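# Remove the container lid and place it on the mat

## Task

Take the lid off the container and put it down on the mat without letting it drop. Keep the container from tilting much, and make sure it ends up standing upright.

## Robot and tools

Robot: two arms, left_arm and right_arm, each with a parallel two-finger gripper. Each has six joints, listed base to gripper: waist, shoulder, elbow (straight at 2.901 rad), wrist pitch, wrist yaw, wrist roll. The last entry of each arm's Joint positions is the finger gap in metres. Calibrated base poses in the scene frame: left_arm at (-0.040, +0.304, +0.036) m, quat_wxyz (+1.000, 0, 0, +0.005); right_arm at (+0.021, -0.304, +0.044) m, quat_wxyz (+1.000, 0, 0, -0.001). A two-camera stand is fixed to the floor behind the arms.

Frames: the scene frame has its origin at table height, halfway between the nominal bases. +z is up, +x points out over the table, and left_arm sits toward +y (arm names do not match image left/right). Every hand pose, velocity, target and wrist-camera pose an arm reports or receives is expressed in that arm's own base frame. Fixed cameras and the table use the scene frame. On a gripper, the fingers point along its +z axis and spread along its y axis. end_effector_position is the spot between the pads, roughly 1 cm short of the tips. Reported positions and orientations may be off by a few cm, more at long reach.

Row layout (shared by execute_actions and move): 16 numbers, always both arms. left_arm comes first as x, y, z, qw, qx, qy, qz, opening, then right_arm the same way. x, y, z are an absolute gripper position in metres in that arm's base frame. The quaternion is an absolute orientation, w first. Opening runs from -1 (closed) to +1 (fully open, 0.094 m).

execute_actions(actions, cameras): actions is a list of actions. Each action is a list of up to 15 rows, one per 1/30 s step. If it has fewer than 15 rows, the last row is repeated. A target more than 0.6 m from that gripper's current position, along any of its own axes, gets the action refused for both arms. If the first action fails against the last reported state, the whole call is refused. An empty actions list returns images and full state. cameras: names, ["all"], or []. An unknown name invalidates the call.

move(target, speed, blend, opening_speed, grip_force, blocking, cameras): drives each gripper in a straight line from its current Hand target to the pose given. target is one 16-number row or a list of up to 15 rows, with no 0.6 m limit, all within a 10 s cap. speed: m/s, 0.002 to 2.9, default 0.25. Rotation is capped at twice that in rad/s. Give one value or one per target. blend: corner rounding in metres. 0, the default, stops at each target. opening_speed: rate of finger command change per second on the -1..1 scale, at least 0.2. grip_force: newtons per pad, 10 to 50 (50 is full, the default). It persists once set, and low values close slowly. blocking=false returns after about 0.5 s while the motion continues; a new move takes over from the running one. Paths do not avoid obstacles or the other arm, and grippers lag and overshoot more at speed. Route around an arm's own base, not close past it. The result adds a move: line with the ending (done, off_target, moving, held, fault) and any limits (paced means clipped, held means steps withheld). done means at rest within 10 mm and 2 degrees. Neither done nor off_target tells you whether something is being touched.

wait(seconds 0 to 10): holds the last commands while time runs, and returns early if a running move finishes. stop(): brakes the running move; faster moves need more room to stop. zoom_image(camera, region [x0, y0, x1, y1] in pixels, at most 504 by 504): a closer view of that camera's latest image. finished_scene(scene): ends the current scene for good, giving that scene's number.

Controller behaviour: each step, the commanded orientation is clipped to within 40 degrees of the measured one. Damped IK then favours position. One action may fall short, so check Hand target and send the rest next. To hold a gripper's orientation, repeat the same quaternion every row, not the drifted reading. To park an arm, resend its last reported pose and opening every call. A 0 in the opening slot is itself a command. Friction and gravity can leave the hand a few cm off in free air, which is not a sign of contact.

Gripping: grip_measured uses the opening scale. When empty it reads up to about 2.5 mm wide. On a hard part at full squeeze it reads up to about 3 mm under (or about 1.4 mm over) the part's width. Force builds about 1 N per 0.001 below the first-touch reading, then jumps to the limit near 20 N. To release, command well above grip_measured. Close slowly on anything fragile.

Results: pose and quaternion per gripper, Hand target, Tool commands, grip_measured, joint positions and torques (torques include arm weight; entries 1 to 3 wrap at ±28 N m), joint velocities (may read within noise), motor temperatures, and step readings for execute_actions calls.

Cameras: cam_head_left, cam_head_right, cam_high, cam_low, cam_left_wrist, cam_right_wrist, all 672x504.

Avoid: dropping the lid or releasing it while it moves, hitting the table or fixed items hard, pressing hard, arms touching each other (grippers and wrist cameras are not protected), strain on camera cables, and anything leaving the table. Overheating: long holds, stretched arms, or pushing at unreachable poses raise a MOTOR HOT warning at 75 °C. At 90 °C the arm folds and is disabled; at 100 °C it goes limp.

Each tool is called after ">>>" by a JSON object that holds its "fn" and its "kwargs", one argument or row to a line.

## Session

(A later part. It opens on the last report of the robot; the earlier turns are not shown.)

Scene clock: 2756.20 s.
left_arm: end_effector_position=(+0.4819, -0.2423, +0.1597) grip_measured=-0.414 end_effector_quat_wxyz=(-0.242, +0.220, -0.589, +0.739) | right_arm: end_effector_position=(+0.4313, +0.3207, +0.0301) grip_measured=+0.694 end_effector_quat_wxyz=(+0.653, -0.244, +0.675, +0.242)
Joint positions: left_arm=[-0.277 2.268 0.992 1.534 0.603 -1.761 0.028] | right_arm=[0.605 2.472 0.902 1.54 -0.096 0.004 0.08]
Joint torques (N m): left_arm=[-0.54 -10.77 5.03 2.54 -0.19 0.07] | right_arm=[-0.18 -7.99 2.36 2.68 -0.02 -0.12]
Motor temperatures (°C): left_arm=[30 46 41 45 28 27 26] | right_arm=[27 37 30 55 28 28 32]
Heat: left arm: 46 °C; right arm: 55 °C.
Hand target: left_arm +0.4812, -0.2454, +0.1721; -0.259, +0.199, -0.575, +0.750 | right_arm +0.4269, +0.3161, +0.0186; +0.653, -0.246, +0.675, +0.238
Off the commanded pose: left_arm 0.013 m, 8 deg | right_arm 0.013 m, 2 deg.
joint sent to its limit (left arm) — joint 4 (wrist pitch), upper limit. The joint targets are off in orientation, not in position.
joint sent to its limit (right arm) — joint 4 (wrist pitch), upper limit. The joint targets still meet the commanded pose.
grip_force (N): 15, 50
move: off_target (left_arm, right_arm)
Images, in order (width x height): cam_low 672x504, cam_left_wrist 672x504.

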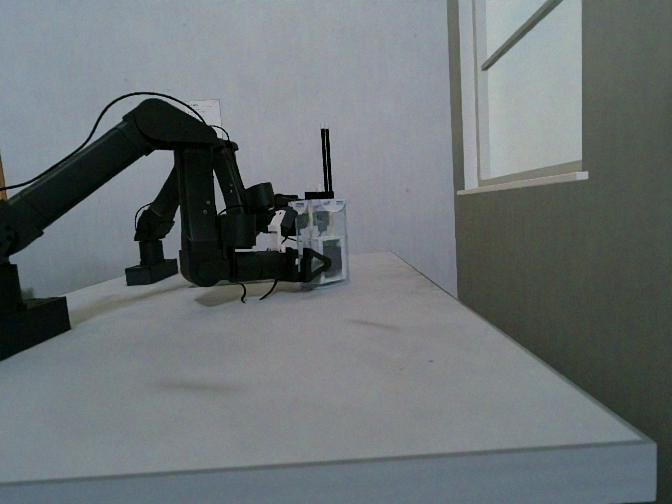

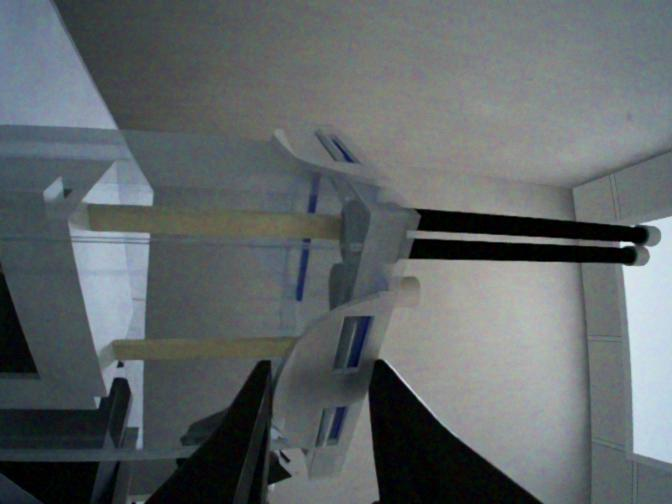

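>>> {"fn": "move", "kwargs": {
  "target": [
    [0.4785,-0.2415,0.171,0.2124,-0.2532,0.7230,-0.6067,-0.6,0.4268,0.316,0.0183,0.6645,-0.2418,0.6645,0.2418,0.3]
  ],
  "speed": 0.05,
  "grip_force": [30, 50],
  "cameras": ["cam_left_wrist","cam_low"]
}}

>>> {"fn": "zoom_image", "kwargs": {
  "camera": "cam_left_wrist",
  "region": [140, 200, 440, 460]
}}

>>> {"fn": "zoom_image", "kwargs": {
  "camera": "cam_low",
  "region": [250, 150, 370, 270]
}}

Scene clock: 2788.80 s.
left_arm: end_effector_position=(+0.4752, -0.2387, +0.1529) grip_measured=-0.598 end_effector_quat_wxyz=(+0.199, -0.266, +0.725, -0.603) | right_arm: end_effector_position=(+0.4317, +0.3202, +0.0302) grip_measured=+0.694 end_effector_quat_wxyz=(+0.654, -0.244, +0.675, +0.240)
Joint positions: left_arm=[-0.27 1.942 1.013 0.689 0.618 -1.464 0.019] | right_arm=[0.605 2.472 0.902 1.54 -0.094 0.002 0.08]
Joint torques (N m): left_arm=[-0.36 -12.6 6.99 1.86 0.01 0.21] | right_arm=[-0.17 -7.9 2.25 2.67 -0.05 -0.07]
Motor temperatures (°C): left_arm=[30 47 41 45 28 27 27] | right_arm=[27 37 29 55 28 28 32]
Heat: left arm: 47 °C; right arm: 55 °C.
Hand target: left_arm +0.4780, -0.2414, +0.1709; +0.212, -0.253, +0.723, -0.607 | right_arm +0.4269, +0.3161, +0.0186; +0.653, -0.246, +0.675, +0.238
Off the commanded pose: left_arm 0.019 m, 2 deg | right_arm 0.014 m, 2 deg.
joint sent to its limit (right arm) — joint 4 (wrist pitch), upper limit. The joint targets still meet the commanded pose.
grip_force (N): 30, 50
move: off_target (left_arm, right_arm)
Images, in order (width x height): cam_low 672x504, cam_left_wrist 672x504.

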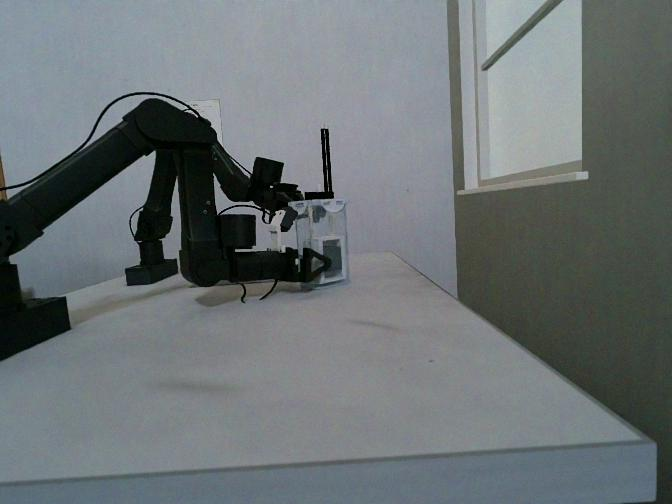

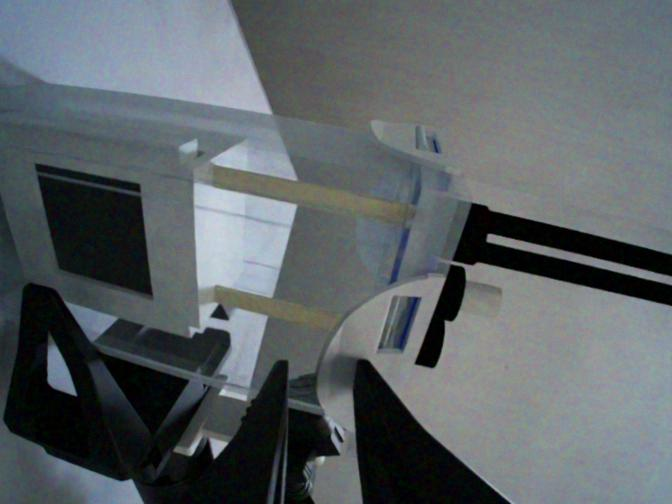

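Scaled by 1.680 from the camera's 672x504 image, which has a finer 960x720 frame.

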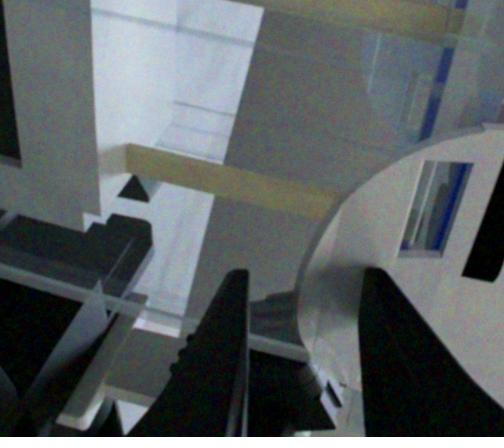

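Scaled by 4.200.

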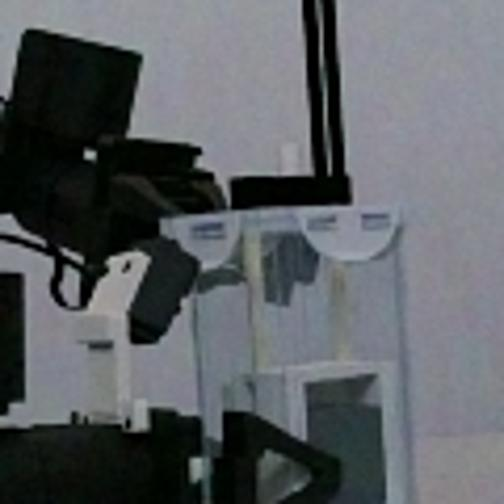

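>>> {"fn": "move", "kwargs": {
  "target": [
    [0.44,-0.19,0.168,0.2401,-0.2401,0.6651,-0.6651,0.1,0.4268,0.316,0.0183,0.6645,-0.2418,0.6645,0.2418,0.3],
    [0.49,-0.15,0.17,0.2401,-0.2401,0.6651,-0.6651,0.1,0.4268,0.316,0.0183,0.6645,-0.2418,0.6645,0.2418,0.3],
    [0.515,-0.185,0.17,0.2401,-0.2401,0.6651,-0.6651,0.1,0.4268,0.316,0.0183,0.6645,-0.2418,0.6645,0.2418,0.3]
  ],
  "speed": 0.1,
  "blend": 0.02,
  "cameras": ["cam_left_wrist","cam_low","cam_high"]
}}

>>> {"fn": "zoom_image", "kwargs": {
  "camera": "cam_left_wrist",
  "region": [140, 120, 500, 400]
}}

>>> {"fn": "zoom_image", "kwargs": {
  "camera": "cam_low",
  "region": [250, 150, 370, 270]
}}

Scene clock: 2833.00 s.
left_arm: end_effector_position=(+0.5078, -0.1858, +0.1697) grip_measured=+0.097 end_effector_quat_wxyz=(+0.236, -0.239, +0.666, -0.666) | right_arm: end_effector_position=(+0.4317, +0.3202, +0.0302) grip_measured=+0.694 end_effector_quat_wxyz=(+0.654, -0.244, +0.674, +0.240)
Joint positions: left_arm=[-0.119 2.079 1.049 1.029 0.767 -1.574 0.052] | right_arm=[0.605 2.472 0.902 1.54 -0.094 0.001 0.08]
Joint torques (N m): left_arm=[0.06 -9.87 6.9 1.94 -0.08 0] | right_arm=[-0.05 -7.95 2.29 2.68 -0.06 -0.03]
Motor temperatures (°C): left_arm=[30 49 41 44 28 27 26] | right_arm=[27 37 29 55 28 28 32]
Heat: left arm: 49 °C; right arm: 55 °C.
Hand target: left_arm +0.5147, -0.1848, +0.1700; +0.240, -0.240, +0.665, -0.665 | right_arm +0.4269, +0.3161, +0.0186; +0.653, -0.246, +0.675, +0.238
Off the commanded pose: left_arm 0.007 m, 1 deg | right_arm 0.014 m, 2 deg.
joint sent to its limit (right arm) — joint 4 (wrist pitch), upper limit. The joint targets still meet the commanded pose.
grip_force (N): 30, 50
move: off_target (right_arm)
Images, in order (width x height): cam_high 672x504, cam_low 672x504, cam_left_wrist 672x504.

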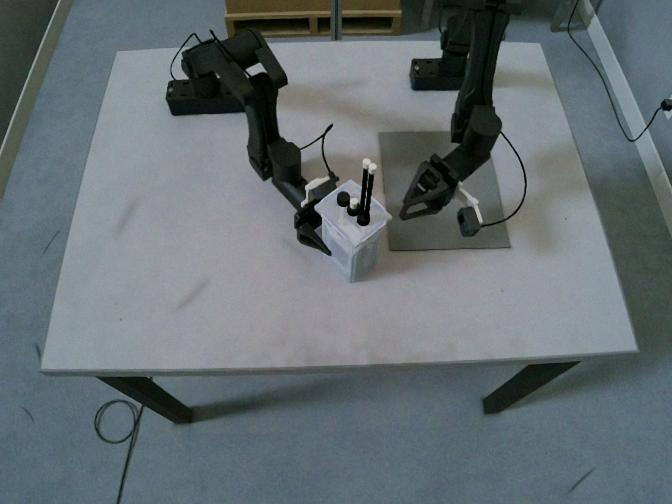

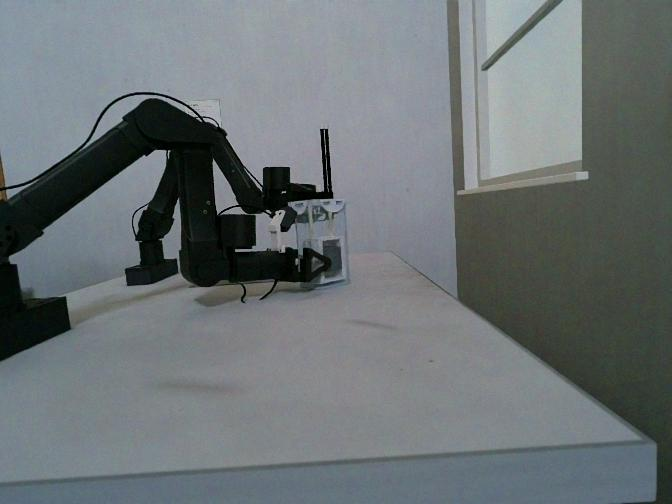

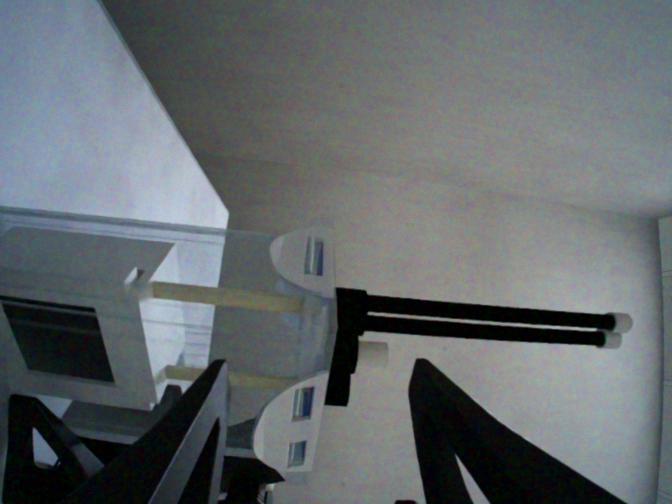

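Scaled by 1.400 from the camera's 672x504 image, which has a finer 960x720 frame.

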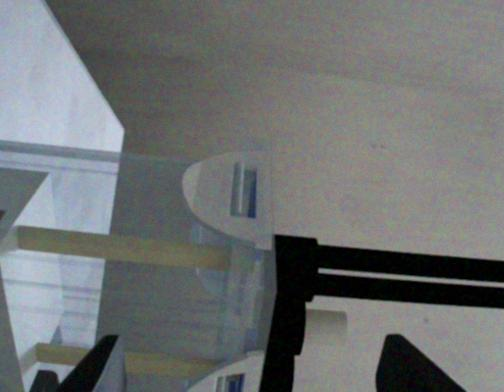

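Scaled by 4.200.

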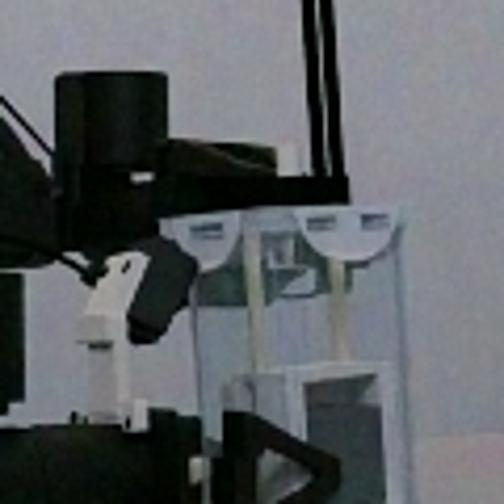

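>>> {"fn": "move", "kwargs": {
  "target": [
    [0.550,-0.186,0.163,0.1349,-0.1349,0.6941,-0.6941,0.1,0.4268,0.316,0.0183,0.6645,-0.2418,0.6645,0.2418,0.3]
  ],
  "speed": 0.1,
  "cameras": ["cam_left_wrist","cam_high"]
}}

>>> {"fn": "zoom_image", "kwargs": {
  "camera": "cam_left_wrist",
  "region": [140, 150, 500, 430]
}}

Scene clock: 2873.10 s.
left_arm: end_effector_position=(+0.5451, -0.1879, +0.1639) grip_measured=+0.097 end_effector_quat_wxyz=(+0.134, -0.138, +0.693, -0.694) | right_arm: end_effector_position=(+0.4317, +0.3202, +0.0301) grip_measured=+0.694 end_effector_quat_wxyz=(+0.654, -0.244, +0.675, +0.240)
Joint positions: left_arm=[-0.046 2.329 1.47 0.859 1.138 -1.578 0.052] | right_arm=[0.605 2.472 0.902 1.54 -0.094 0.001 0.08]
Joint torques (N m): left_arm=[0.34 -12.38 7.36 1.76 0.08 0.09] | right_arm=[-0.2 -7.83 2.37 2.71 -0.04 -0.08]
Motor temperatures (°C): left_arm=[30 44 43 44 28 27 26] | right_arm=[27 37 29 55 28 28 32]
Heat: left arm: 44 °C; right arm: 55 °C.
Hand target: left_arm +0.5498, -0.1859, +0.1629; +0.135, -0.135, +0.694, -0.694 | right_arm +0.4269, +0.3161, +0.0185; +0.653, -0.246, +0.676, +0.238
Off the commanded pose: left_arm 0.005 m, 0 deg | right_arm 0.013 m, 2 deg.
joint sent to its limit (right arm) — joint 4 (wrist pitch), upper limit. The joint targets still meet the commanded pose.
grip_force (N): 30, 50
move: off_target (right_arm)
Images, in order (width x height): cam_high 672x504, cam_left_wrist 672x504.

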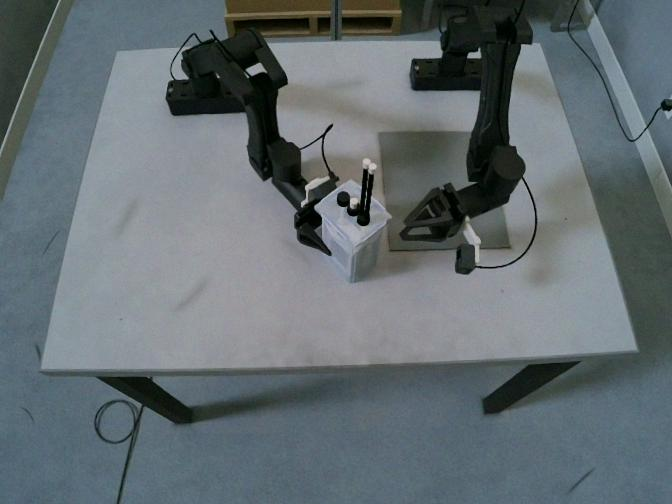

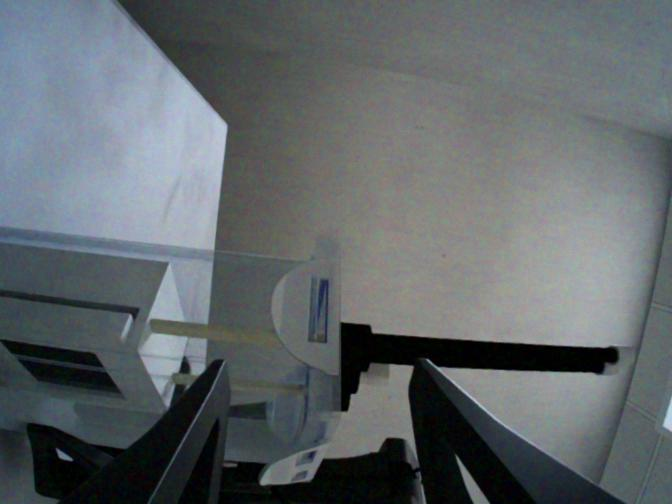

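Scaled by 1.400 from the camera's 672x504 image, which has a finer 960x720 frame.

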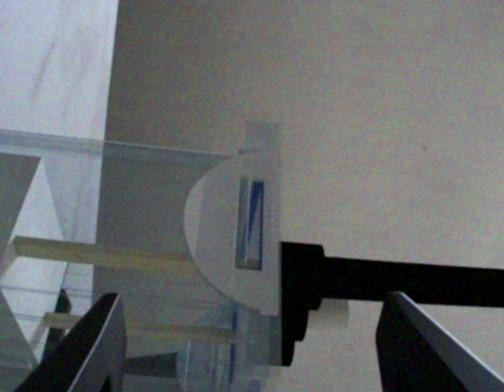

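>>> {"fn": "move", "kwargs": {
  "target": [
    [0.553,-0.224,0.155,0.1349,-0.1349,0.6941,-0.6941,0.1,0.4268,0.316,0.0183,0.6645,-0.2418,0.6645,0.2418,0.3]
  ],
  "speed": 0.06,
  "cameras": ["cam_left_wrist"]
}}

>>> {"fn": "zoom_image", "kwargs": {
  "camera": "cam_left_wrist",
  "region": [140, 150, 500, 430]
}}

Scene clock: 2886.43 s.
left_arm: end_effector_position=(+0.5470, -0.2232, +0.1559) grip_measured=+0.097 end_effector_quat_wxyz=(+0.129, -0.137, +0.694, -0.694) | right_arm: end_effector_position=(+0.4317, +0.3202, +0.0301) grip_measured=+0.694 end_effector_quat_wxyz=(+0.654, -0.244, +0.675, +0.240)
Joint positions: left_arm=[-0.117 2.365 1.501 0.859 1.074 -1.578 0.052] | right_arm=[0.605 2.472 0.902 1.54 -0.094 0.001 0.08]
Joint torques (N m): left_arm=[-0.17 -12.51 7.39 1.78 0 0.07] | right_arm=[-0.08 -7.9 2.32 2.69 -0.07 -0.09]
Motor temperatures (°C): left_arm=[30 47 43 42 28 27 26] | right_arm=[27 37 29 55 28 28 32]
Heat: left arm: 47 °C; right arm: 55 °C.
Hand target: left_arm +0.5528, -0.2238, +0.1550; +0.135, -0.135, +0.694, -0.694 | right_arm +0.4269, +0.3161, +0.0185; +0.653, -0.246, +0.676, +0.238
Off the commanded pose: left_arm 0.006 m, 1 deg | right_arm 0.013 m, 2 deg.
joint sent to its limit (right arm) — joint 4 (wrist pitch), upper limit. The joint targets still meet the commanded pose.
grip_force (N): 30, 50
move: off_target (right_arm)
Images, in order (width x height): cam_left_wrist 672x504.

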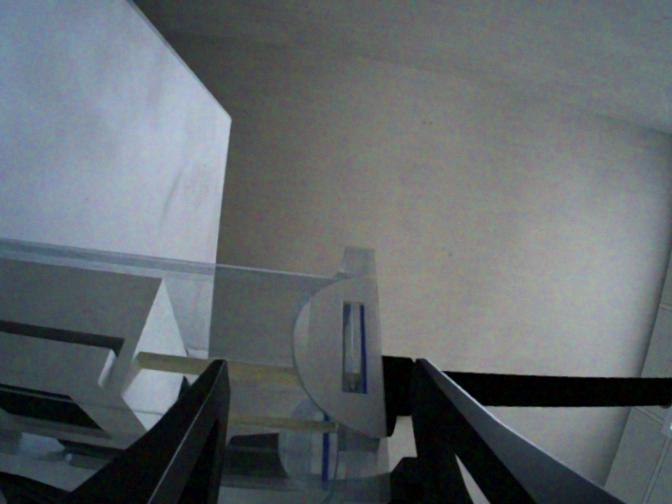

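Scaled by 1.400 from the camera's 672x504 image, which has a finer 960x720 frame.

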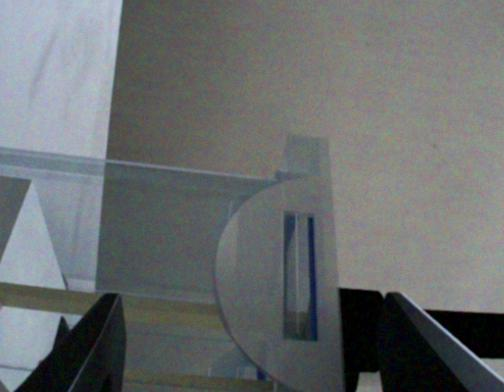

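>>> {"fn": "move", "kwargs": {
  "target": [
    [0.5555,-0.2455,0.163,0.1349,-0.1349,0.6941,-0.6941,0.1,0.4268,0.316,0.0183,0.6645,-0.2418,0.6645,0.2418,0.3]
  ],
  "speed": 0.06,
  "cameras": ["cam_left_wrist"]
}}

>>> {"fn": "zoom_image", "kwargs": {
  "camera": "cam_left_wrist",
  "region": [140, 200, 500, 480]
}}

Scene clock: 2899.80 s.
left_arm: end_effector_position=(+0.5542, -0.2379, +0.1655) grip_measured=+0.097 end_effector_quat_wxyz=(+0.140, -0.141, +0.692, -0.694) | right_arm: end_effector_position=(+0.4314, +0.3199, +0.0297) grip_measured=+0.694 end_effector_quat_wxyz=(+0.654, -0.245, +0.675, +0.239)
Joint positions: left_arm=[-0.15 2.365 1.54 0.83 1.02 -1.578 0.052] | right_arm=[0.605 2.472 0.901 1.54 -0.094 0.001 0.08]
Joint torques (N m): left_arm=[-0.8 -12.7 7.79 1.73 0.05 0.1] | right_arm=[-0.09 -7.97 2.44 2.68 -0.09 -0.08]
Motor temperatures (°C): left_arm=[30 46 42 41 28 27 26] | right_arm=[27 37 29 55 28 28 32]
Heat: left arm: 46 °C; right arm: 55 °C.
Hand target: left_arm +0.5552, -0.2454, +0.1630; +0.135, -0.135, +0.694, -0.694 | right_arm +0.4269, +0.3161, +0.0185; +0.653, -0.246, +0.676, +0.238
Off the commanded pose: left_arm 0.008 m, 1 deg | right_arm 0.013 m, 2 deg.
joint sent to its limit (right arm) — joint 4 (wrist pitch), upper limit. The joint targets still meet the commanded pose.
grip_force (N): 30, 50
move: off_target (right_arm)
Images, in order (width x height): cam_left_wrist 672x504.

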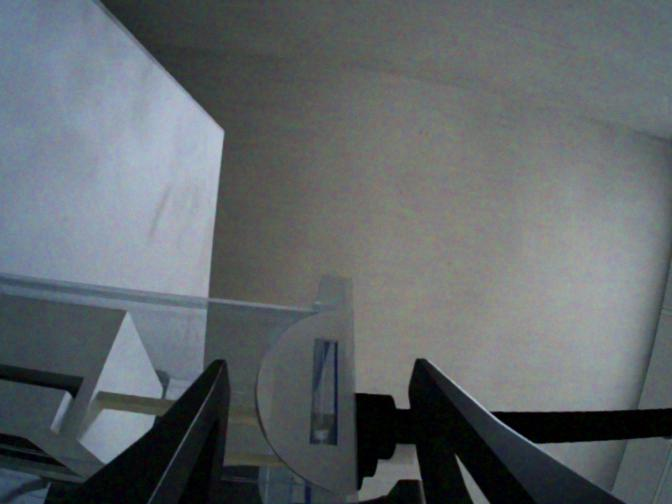

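Scaled by 1.400 from the camera's 672x504 image, which has a finer 960x720 frame.

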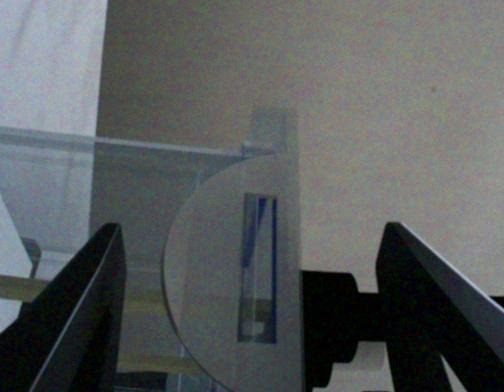

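>>> {"fn": "move", "kwargs": {
  "target": [
    [0.5505,-0.2545,0.157,0.1349,-0.1349,0.6941,-0.6941,0.1,0.4268,0.316,0.0183,0.6645,-0.2418,0.6645,0.2418,0.3]
  ],
  "speed": 0.06,
  "cameras": ["cam_left_wrist"]
}}

>>> {"fn": "zoom_image", "kwargs": {
  "camera": "cam_left_wrist",
  "region": [140, 200, 500, 480]
}}

Scene clock: 2921.33 s.
left_arm: end_effector_position=(+0.5573, -0.2410, +0.1655) grip_measured=+0.097 end_effector_quat_wxyz=(+0.148, -0.150, +0.690, -0.692) | right_arm: end_effector_position=(+0.4314, +0.3199, +0.0297) grip_measured=+0.694 end_effector_quat_wxyz=(+0.654, -0.245, +0.675, +0.239)
Joint positions: left_arm=[-0.159 2.365 1.54 0.83 0.986 -1.578 0.052] | right_arm=[0.605 2.472 0.901 1.54 -0.094 0.001 0.08]
Joint torques (N m): left_arm=[-1.58 -12.48 5.67 2.04 0.15 0.16] | right_arm=[-0.16 -7.84 2.45 2.69 -0.03 -0.07]
Motor temperatures (°C): left_arm=[30 46 41 41 27 27 26] | right_arm=[27 37 29 55 28 28 32]
Heat: left arm: 46 °C; right arm: 55 °C.
Hand target: left_arm +0.5502, -0.2543, +0.1571; +0.135, -0.135, +0.694, -0.694 | right_arm +0.4269, +0.3161, +0.0185; +0.653, -0.246, +0.676, +0.238
Off the commanded pose: left_arm 0.017 m, 2 deg | right_arm 0.013 m, 2 deg.
joint sent to its limit (right arm) — joint 4 (wrist pitch), upper limit. The joint targets still meet the commanded pose.
grip_force (N): 30, 50
move: off_target (left_arm, right_arm)
Images, in order (width x height): cam_left_wrist 672x504.

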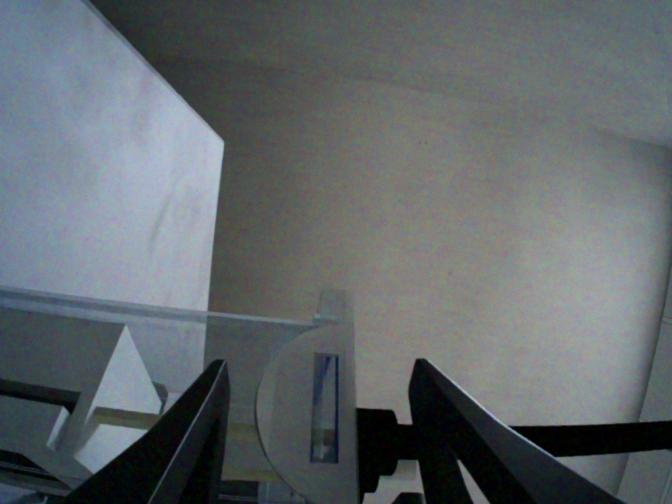

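Scaled by 1.400 from the camera's 672x504 image, which has a finer 960x720 frame.

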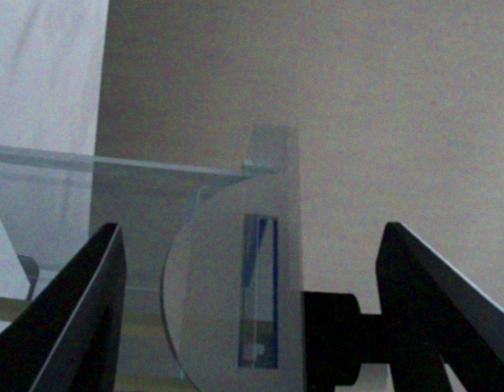

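>>> {"fn": "move", "kwargs": {
  "target": [
    [0.542,-0.262,0.152,0.1349,-0.1349,0.6941,-0.6941,0.1,0.4268,0.316,0.0183,0.6645,-0.2418,0.6645,0.2418,0.3]
  ],
  "speed": 0.04,
  "cameras": ["cam_left_wrist","cam_high"]
}}

>>> {"fn": "zoom_image", "kwargs": {
  "camera": "cam_left_wrist",
  "region": [140, 200, 500, 480]
}}

>>> {"fn": "zoom_image", "kwargs": {
  "camera": "cam_high",
  "region": [310, 170, 450, 290]
}}

Scene clock: 2961.13 s.
left_arm: end_effector_position=(+0.5586, -0.2421, +0.1643) grip_measured=+0.097 end_effector_quat_wxyz=(+0.163, -0.154, +0.686, -0.692) | right_arm: end_effector_position=(+0.4314, +0.3199, +0.0297) grip_measured=+0.694 end_effector_quat_wxyz=(+0.654, -0.245, +0.675, +0.239)
Joint positions: left_arm=[-0.167 2.365 1.521 0.864 0.951 -1.578 0.052] | right_arm=[0.605 2.472 0.901 1.54 -0.094 0.001 0.08]
Joint torques (N m): left_arm=[-2.62 -13.46 3.77 1.99 0.35 0.08] | right_arm=[-0.29 -7.83 2.47 2.66 -0.06 -0.06]
Motor temperatures (°C): left_arm=[30 47 40 42 28 27 26] | right_arm=[27 37 29 55 28 28 32]
Heat: left arm: 47 °C; right arm: 55 °C.
Hand target: left_arm +0.5424, -0.2614, +0.1522; +0.135, -0.135, +0.694, -0.694 | right_arm +0.4269, +0.3161, +0.0185; +0.653, -0.246, +0.676, +0.238
Off the commanded pose: left_arm 0.029 m, 4 deg | right_arm 0.013 m, 2 deg.
joint sent to its limit (right arm) — joint 4 (wrist pitch), upper limit. The joint targets still meet the commanded pose.
grip_force (N): 30, 50
move: off_target (left_arm, right_arm)
Images, in order (width x height): cam_high 672x504, cam_left_wrist 672x504.

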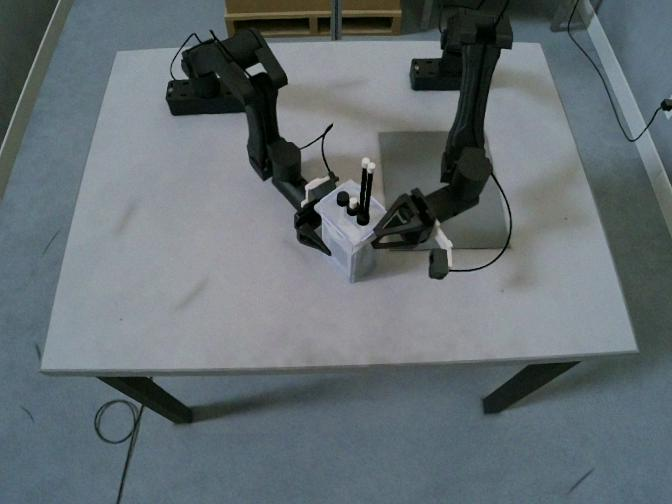

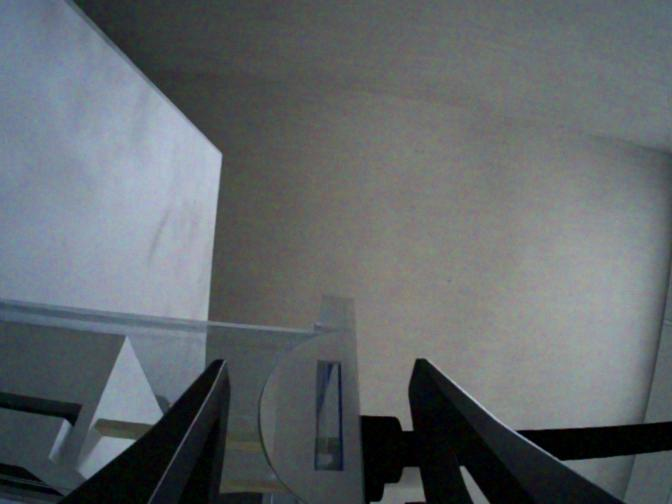

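Scaled by 1.400 from the camera's 672x504 image, which has a finer 960x720 frame.

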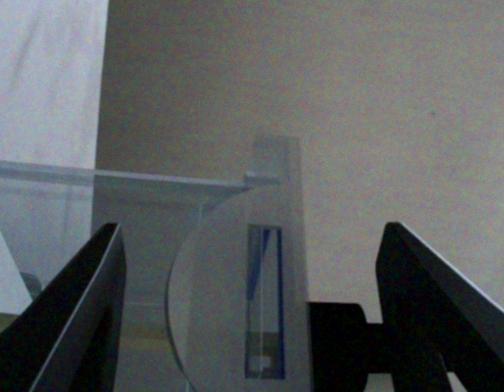

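Scaled by 3.600.

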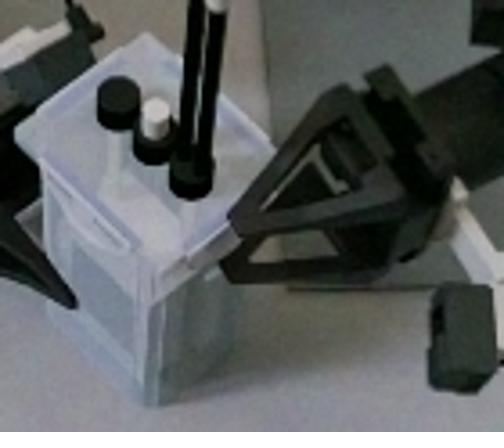

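>>> {"fn": "move", "kwargs": {
  "target": [
    [0.550,-0.252,0.160,0.1349,-0.1349,0.6941,-0.6941,-0.5,0.4268,0.316,0.0183,0.6645,-0.2418,0.6645,0.2418,0.3]
  ],
  "speed": 0.04,
  "opening_speed": 0.3,
  "grip_force": [15, 50],
  "cameras": ["cam_left_wrist","cam_high"]
}}

>>> {"fn": "zoom_image", "kwargs": {
  "camera": "cam_left_wrist",
  "region": [140, 200, 500, 480]
}}

>>> {"fn": "zoom_image", "kwargs": {
  "camera": "cam_high",
  "region": [310, 170, 450, 290]
}}

Scene clock: 2977.83 s.
left_arm: end_effector_position=(+0.5573, -0.2414, +0.1604) grip_measured=-0.433 end_effector_quat_wxyz=(+0.150, -0.161, +0.689, -0.691) | right_arm: end_effector_position=(+0.4314, +0.3199, +0.0297) grip_measured=+0.694 end_effector_quat_wxyz=(+0.654, -0.245, +0.675, +0.239)
Joint positions: left_arm=[-0.164 2.365 1.521 0.842 0.964 -1.585 0.027] | right_arm=[0.605 2.472 0.901 1.54 -0.094 0.001 0.08]
Joint torques (N m): left_arm=[-0.95 -13.3 6.63 1.86 0.41 0.16] | right_arm=[-0.25 -7.86 2.35 2.71 -0.05 -0.08]
Motor temperatures (°C): left_arm=[30 47 41 42 28 27 26] | right_arm=[27 37 29 55 28 28 32]
Heat: left arm: 47 °C; right arm: 55 °C.
Hand target: left_arm +0.5499, -0.2518, +0.1599; +0.135, -0.135, +0.694, -0.694 | right_arm +0.4269, +0.3161, +0.0185; +0.653, -0.246, +0.676, +0.238
Off the commanded pose: left_arm 0.013 m, 3 deg | right_arm 0.013 m, 2 deg.
joint sent to its limit (right arm) — joint 4 (wrist pitch), upper limit. The joint targets still meet the commanded pose.
grip_force (N): 15, 50
move: off_target (left_arm, right_arm)
Images, in order (width x height): cam_high 672x504, cam_left_wrist 672x504.

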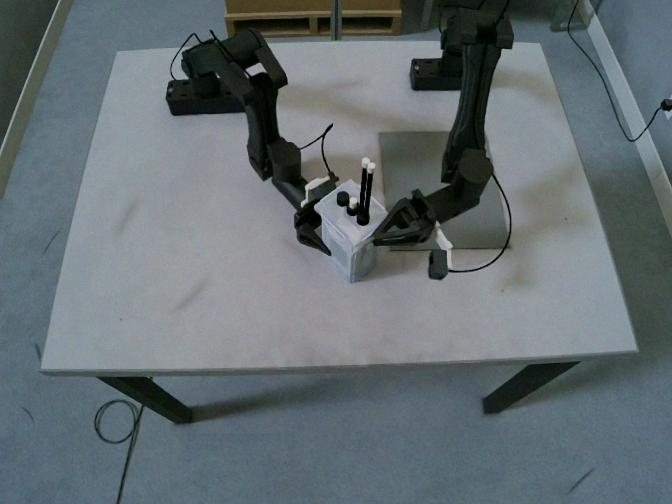

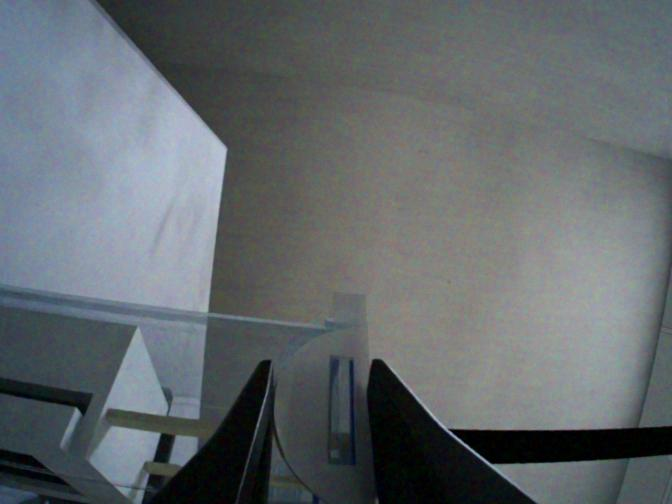

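Scaled by 1.400 from the camera's 672x504 image, which has a finer 960x720 frame.

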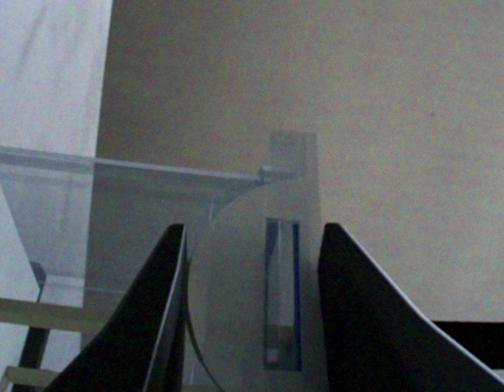

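Scaled by 3.600.

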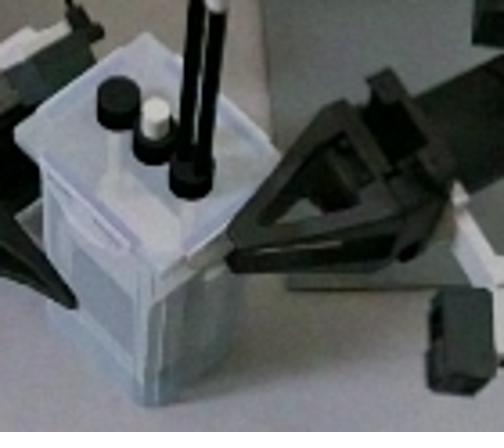

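>>> {"fn": "move", "kwargs": {
  "target": [
    [0.5617,-0.2378,0.1625,0.2932,0.0062,0.7070,-0.6434,-0.7,0.4268,0.316,0.0183,0.6645,-0.2418,0.6645,0.2418,0.3]
  ],
  "speed": 0.07,
  "grip_force": [35, 50],
  "cameras": ["cam_left_wrist","cam_high"]
}}

>>> {"fn": "zoom_image", "kwargs": {
  "camera": "cam_left_wrist",
  "region": [140, 200, 500, 480]
}}

>>> {"fn": "zoom_image", "kwargs": {
  "camera": "cam_high",
  "region": [310, 170, 450, 290]
}}

Scene clock: 3003.00 s.
left_arm: end_effector_position=(+0.5634, -0.2318, +0.1643) grip_measured=-0.698 end_effector_quat_wxyz=(+0.299, -0.015, +0.707, -0.641) | right_arm: end_effector_position=(+0.4309, +0.3199, +0.0293) grip_measured=+0.694 end_effector_quat_wxyz=(+0.653, -0.246, +0.675, +0.239)
Joint positions: left_arm=[-0.146 2.365 1.539 0.826 0.968 -1.155 0.014] | right_arm=[0.605 2.472 0.899 1.54 -0.095 -0.003 0.08]
Joint torques (N m): left_arm=[-0.35 -12.74 7.36 1.88 0.32 0.27] | right_arm=[-0.08 -7.9 2.39 2.68 -0.04 -0.04]
Motor temperatures (°C): left_arm=[30 47 42 41 28 27 26] | right_arm=[27 37 29 55 28 28 32]
Heat: left arm: 47 °C; right arm: 55 °C.
Hand target: left_arm +0.5615, -0.2377, +0.1624; +0.293, +0.006, +0.707, -0.644 | right_arm +0.4269, +0.3160, +0.0185; +0.653, -0.246, +0.676, +0.238
Off the commanded pose: left_arm 0.007 m, 3 deg | right_arm 0.012 m, 2 deg.
joint sent to its limit (right arm) — joint 4 (wrist pitch), upper limit. The joint targets still meet the commanded pose.
grip_force (N): 35, 50
move: off_target (left_arm, right_arm)
Images, in order (width x height): cam_high 672x504, cam_left_wrist 672x504.

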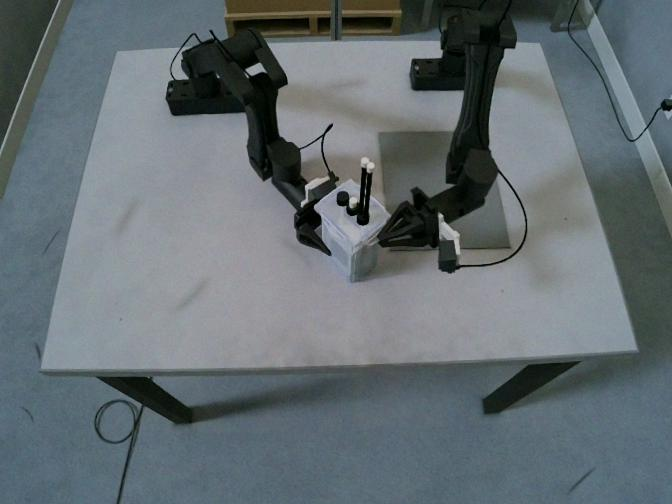

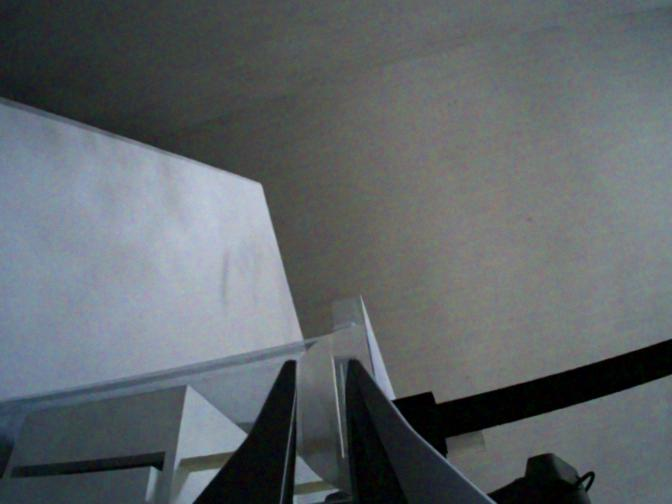

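Scaled by 1.400 from the camera's 672x504 image, which has a finer 960x720 frame.

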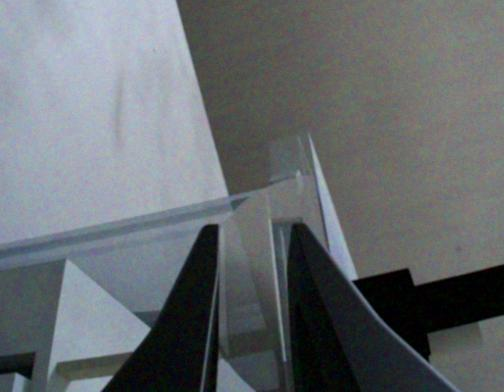

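Scaled by 3.600.

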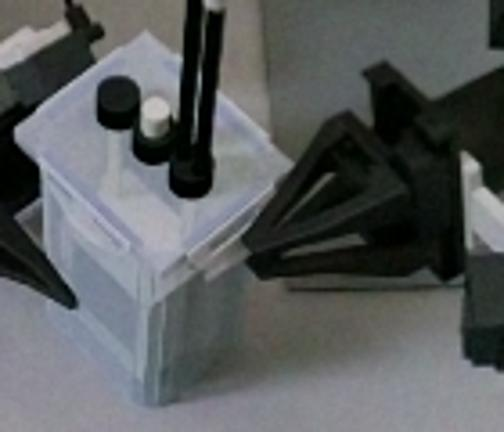

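>>> {"fn": "zoom_image", "kwargs": {
  "camera": "cam_left_wrist",
  "region": [240, 270, 440, 470]
}}

>>> {"fn": "zoom_image", "kwargs": {
  "camera": "cam_high",
  "region": [340, 200, 400, 260]
}}

Scaled by 2.520 from the camera's 672x504 image, which has a finer 960x720 frame.

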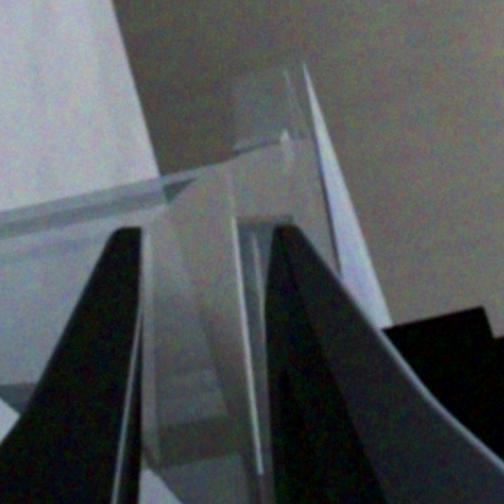

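Scaled by 8.400.

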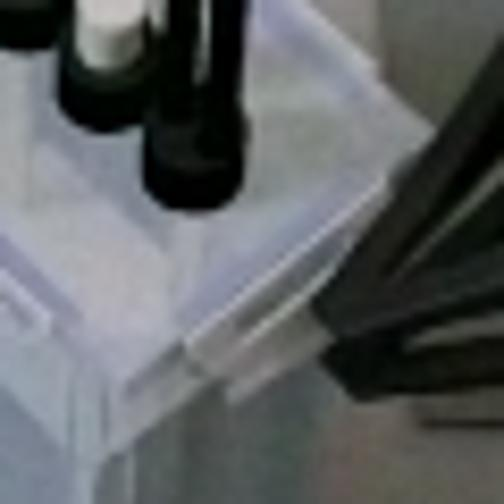

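>>> {"fn": "move", "kwargs": {
  "target": [
    [0.569,-0.2305,0.171,0.4731,0.2185,0.6725,-0.5255,-0.75,0.4268,0.316,0.0183,0.6645,-0.2418,0.6645,0.2418,0.3]
  ],
  "speed": 0.07,
  "cameras": ["cam_left_wrist","cam_high"]
}}

>>> {"fn": "zoom_image", "kwargs": {
  "camera": "cam_left_wrist",
  "region": [240, 270, 440, 470]
}}

>>> {"fn": "zoom_image", "kwargs": {
  "camera": "cam_high",
  "region": [340, 190, 420, 270]
}}

Scene clock: 3029.77 s.
left_arm: end_effector_position=(+0.5639, -0.2318, +0.1745) grip_measured=-0.748 end_effector_quat_wxyz=(+0.472, +0.213, +0.673, -0.528) | right_arm: end_effector_position=(+0.4309, +0.3199, +0.0293) grip_measured=+0.694 end_effector_quat_wxyz=(+0.653, -0.246, +0.675, +0.239)
Joint positions: left_arm=[-0.138 2.365 1.581 0.79 1.01 -0.54 0.012] | right_arm=[0.605 2.472 0.899 1.54 -0.095 -0.003 0.08]
Joint torques (N m): left_arm=[0.4 -12.41 7.69 1.74 0.08 0.17] | right_arm=[-0.2 -7.86 2.52 2.72 -0.1 -0.05]
Motor temperatures (°C): left_arm=[30 47 42 41 28 27 26] | right_arm=[27 37 29 55 28 28 32]
Heat: left arm: 47 °C; right arm: 55 °C.
Hand target: left_arm +0.5688, -0.2303, +0.1709; +0.473, +0.218, +0.672, -0.526 | right_arm +0.4269, +0.3160, +0.0185; +0.653, -0.246, +0.676, +0.238
Off the commanded pose: left_arm 0.006 m, 1 deg | right_arm 0.012 m, 2 deg.
joint sent to its limit (right arm) — joint 4 (wrist pitch), upper limit. The joint targets still meet the commanded pose.
grip_force (N): 35, 50
move: off_target (right_arm)
Images, in order (width x height): cam_high 672x504, cam_left_wrist 672x504.

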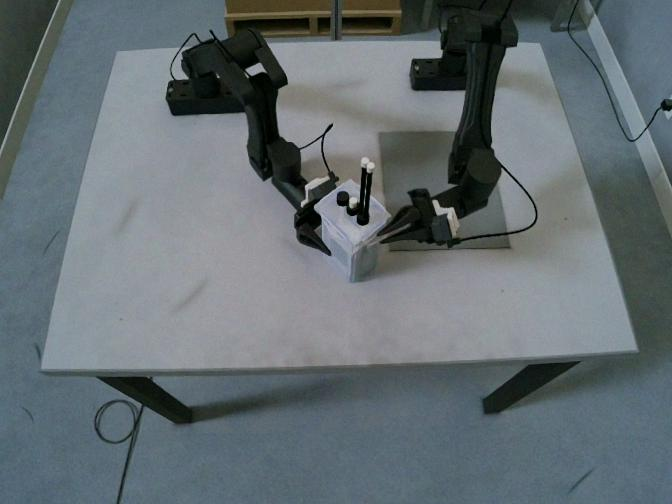

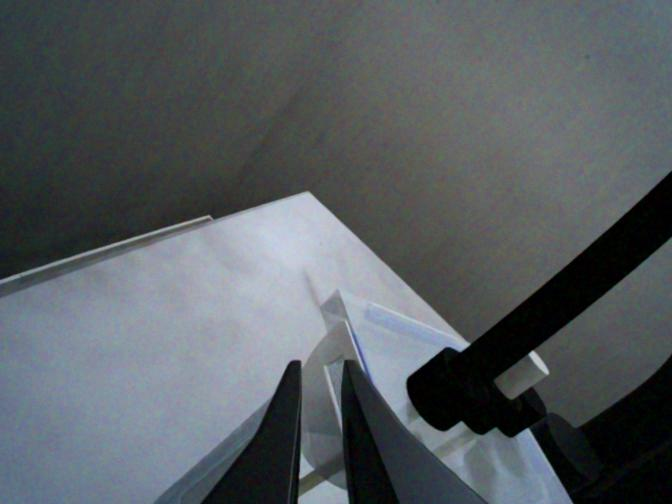

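Scaled by 2.520 from the camera's 672x504 image, which has a finer 960x720 frame.

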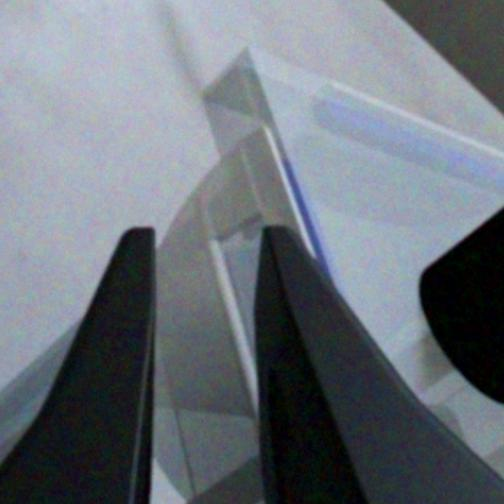

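Scaled by 6.300.

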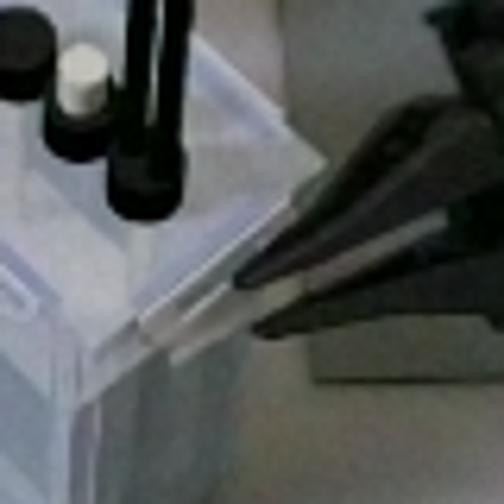

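>>> {"fn": "move", "kwargs": {
  "target": [
    [0.571,-0.2285,0.184,0.58,0.36,0.60,-0.40,-0.7,0.4268,0.316,0.0183,0.6645,-0.2418,0.6645,0.2418,0.3]
  ],
  "speed": 0.07,
  "cameras": ["cam_left_wrist","cam_high"]
}}

>>> {"fn": "zoom_image", "kwargs": {
  "camera": "cam_left_wrist",
  "region": [240, 240, 480, 480]
}}

>>> {"fn": "zoom_image", "kwargs": {
  "camera": "cam_high",
  "region": [340, 190, 420, 270]
}}

Scene clock: 3047.70 s.
left_arm: end_effector_position=(+0.5658, -0.2314, +0.1765) grip_measured=-0.702 end_effector_quat_wxyz=(+0.577, +0.358, +0.609, -0.409) | right_arm: end_effector_position=(+0.4309, +0.3199, +0.0293) grip_measured=+0.694 end_effector_quat_wxyz=(+0.653, -0.246, +0.675, +0.239)
Joint positions: left_arm=[-0.137 2.365 1.594 0.772 1.01 -0.087 0.014] | right_arm=[0.605 2.472 0.899 1.54 -0.095 -0.003 0.08]
Joint torques (N m): left_arm=[0.61 -14.26 7.56 1.71 0.03 0.07] | right_arm=[-0.21 -7.82 2.54 2.73 -0.08 -0.04]
Motor temperatures (°C): left_arm=[30 47 43 40 28 27 26] | right_arm=[27 37 29 55 28 28 32]
Heat: left arm: 47 °C; right arm: 55 °C.
Hand target: left_arm +0.5707, -0.2285, +0.1840; +0.584, +0.362, +0.604, -0.403 | right_arm +0.4269, +0.3160, +0.0185; +0.653, -0.246, +0.676, +0.238
Off the commanded pose: left_arm 0.010 m, 1 deg | right_arm 0.012 m, 2 deg.
joint sent to its limit (right arm) — joint 4 (wrist pitch), upper limit. The joint targets still meet the commanded pose.
grip_force (N): 35, 50
move: off_target (right_arm)
Images, in order (width x height): cam_high 672x504, cam_left_wrist 672x504.

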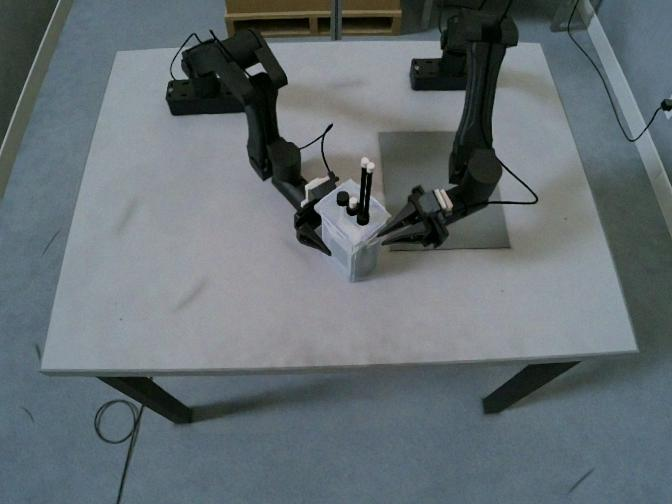

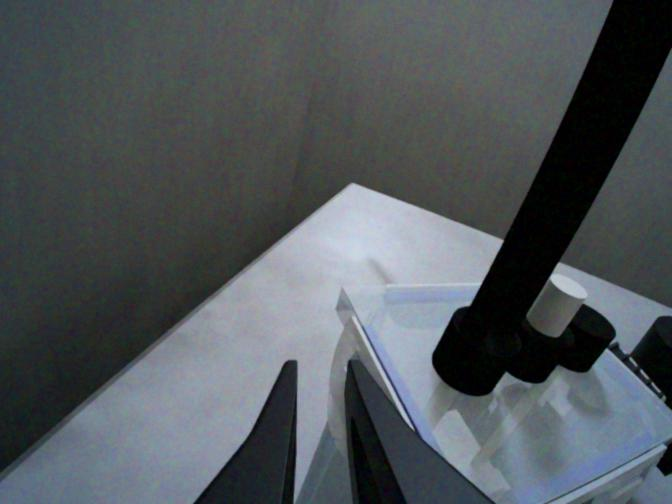

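Scaled by 2.100 from the camera's 672x504 image, which has a finer 960x720 frame.

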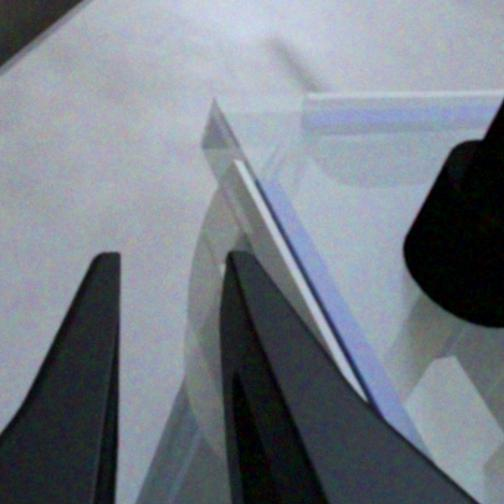

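Scaled by 6.300.

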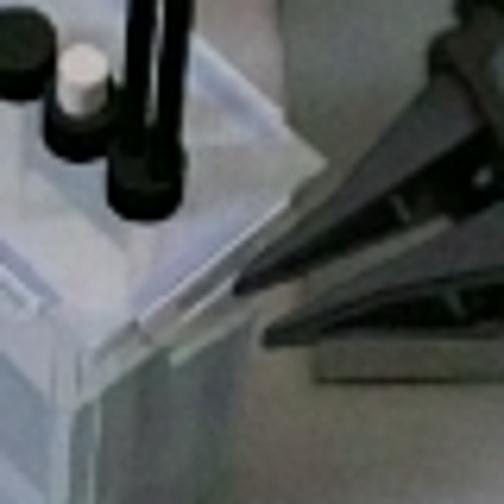

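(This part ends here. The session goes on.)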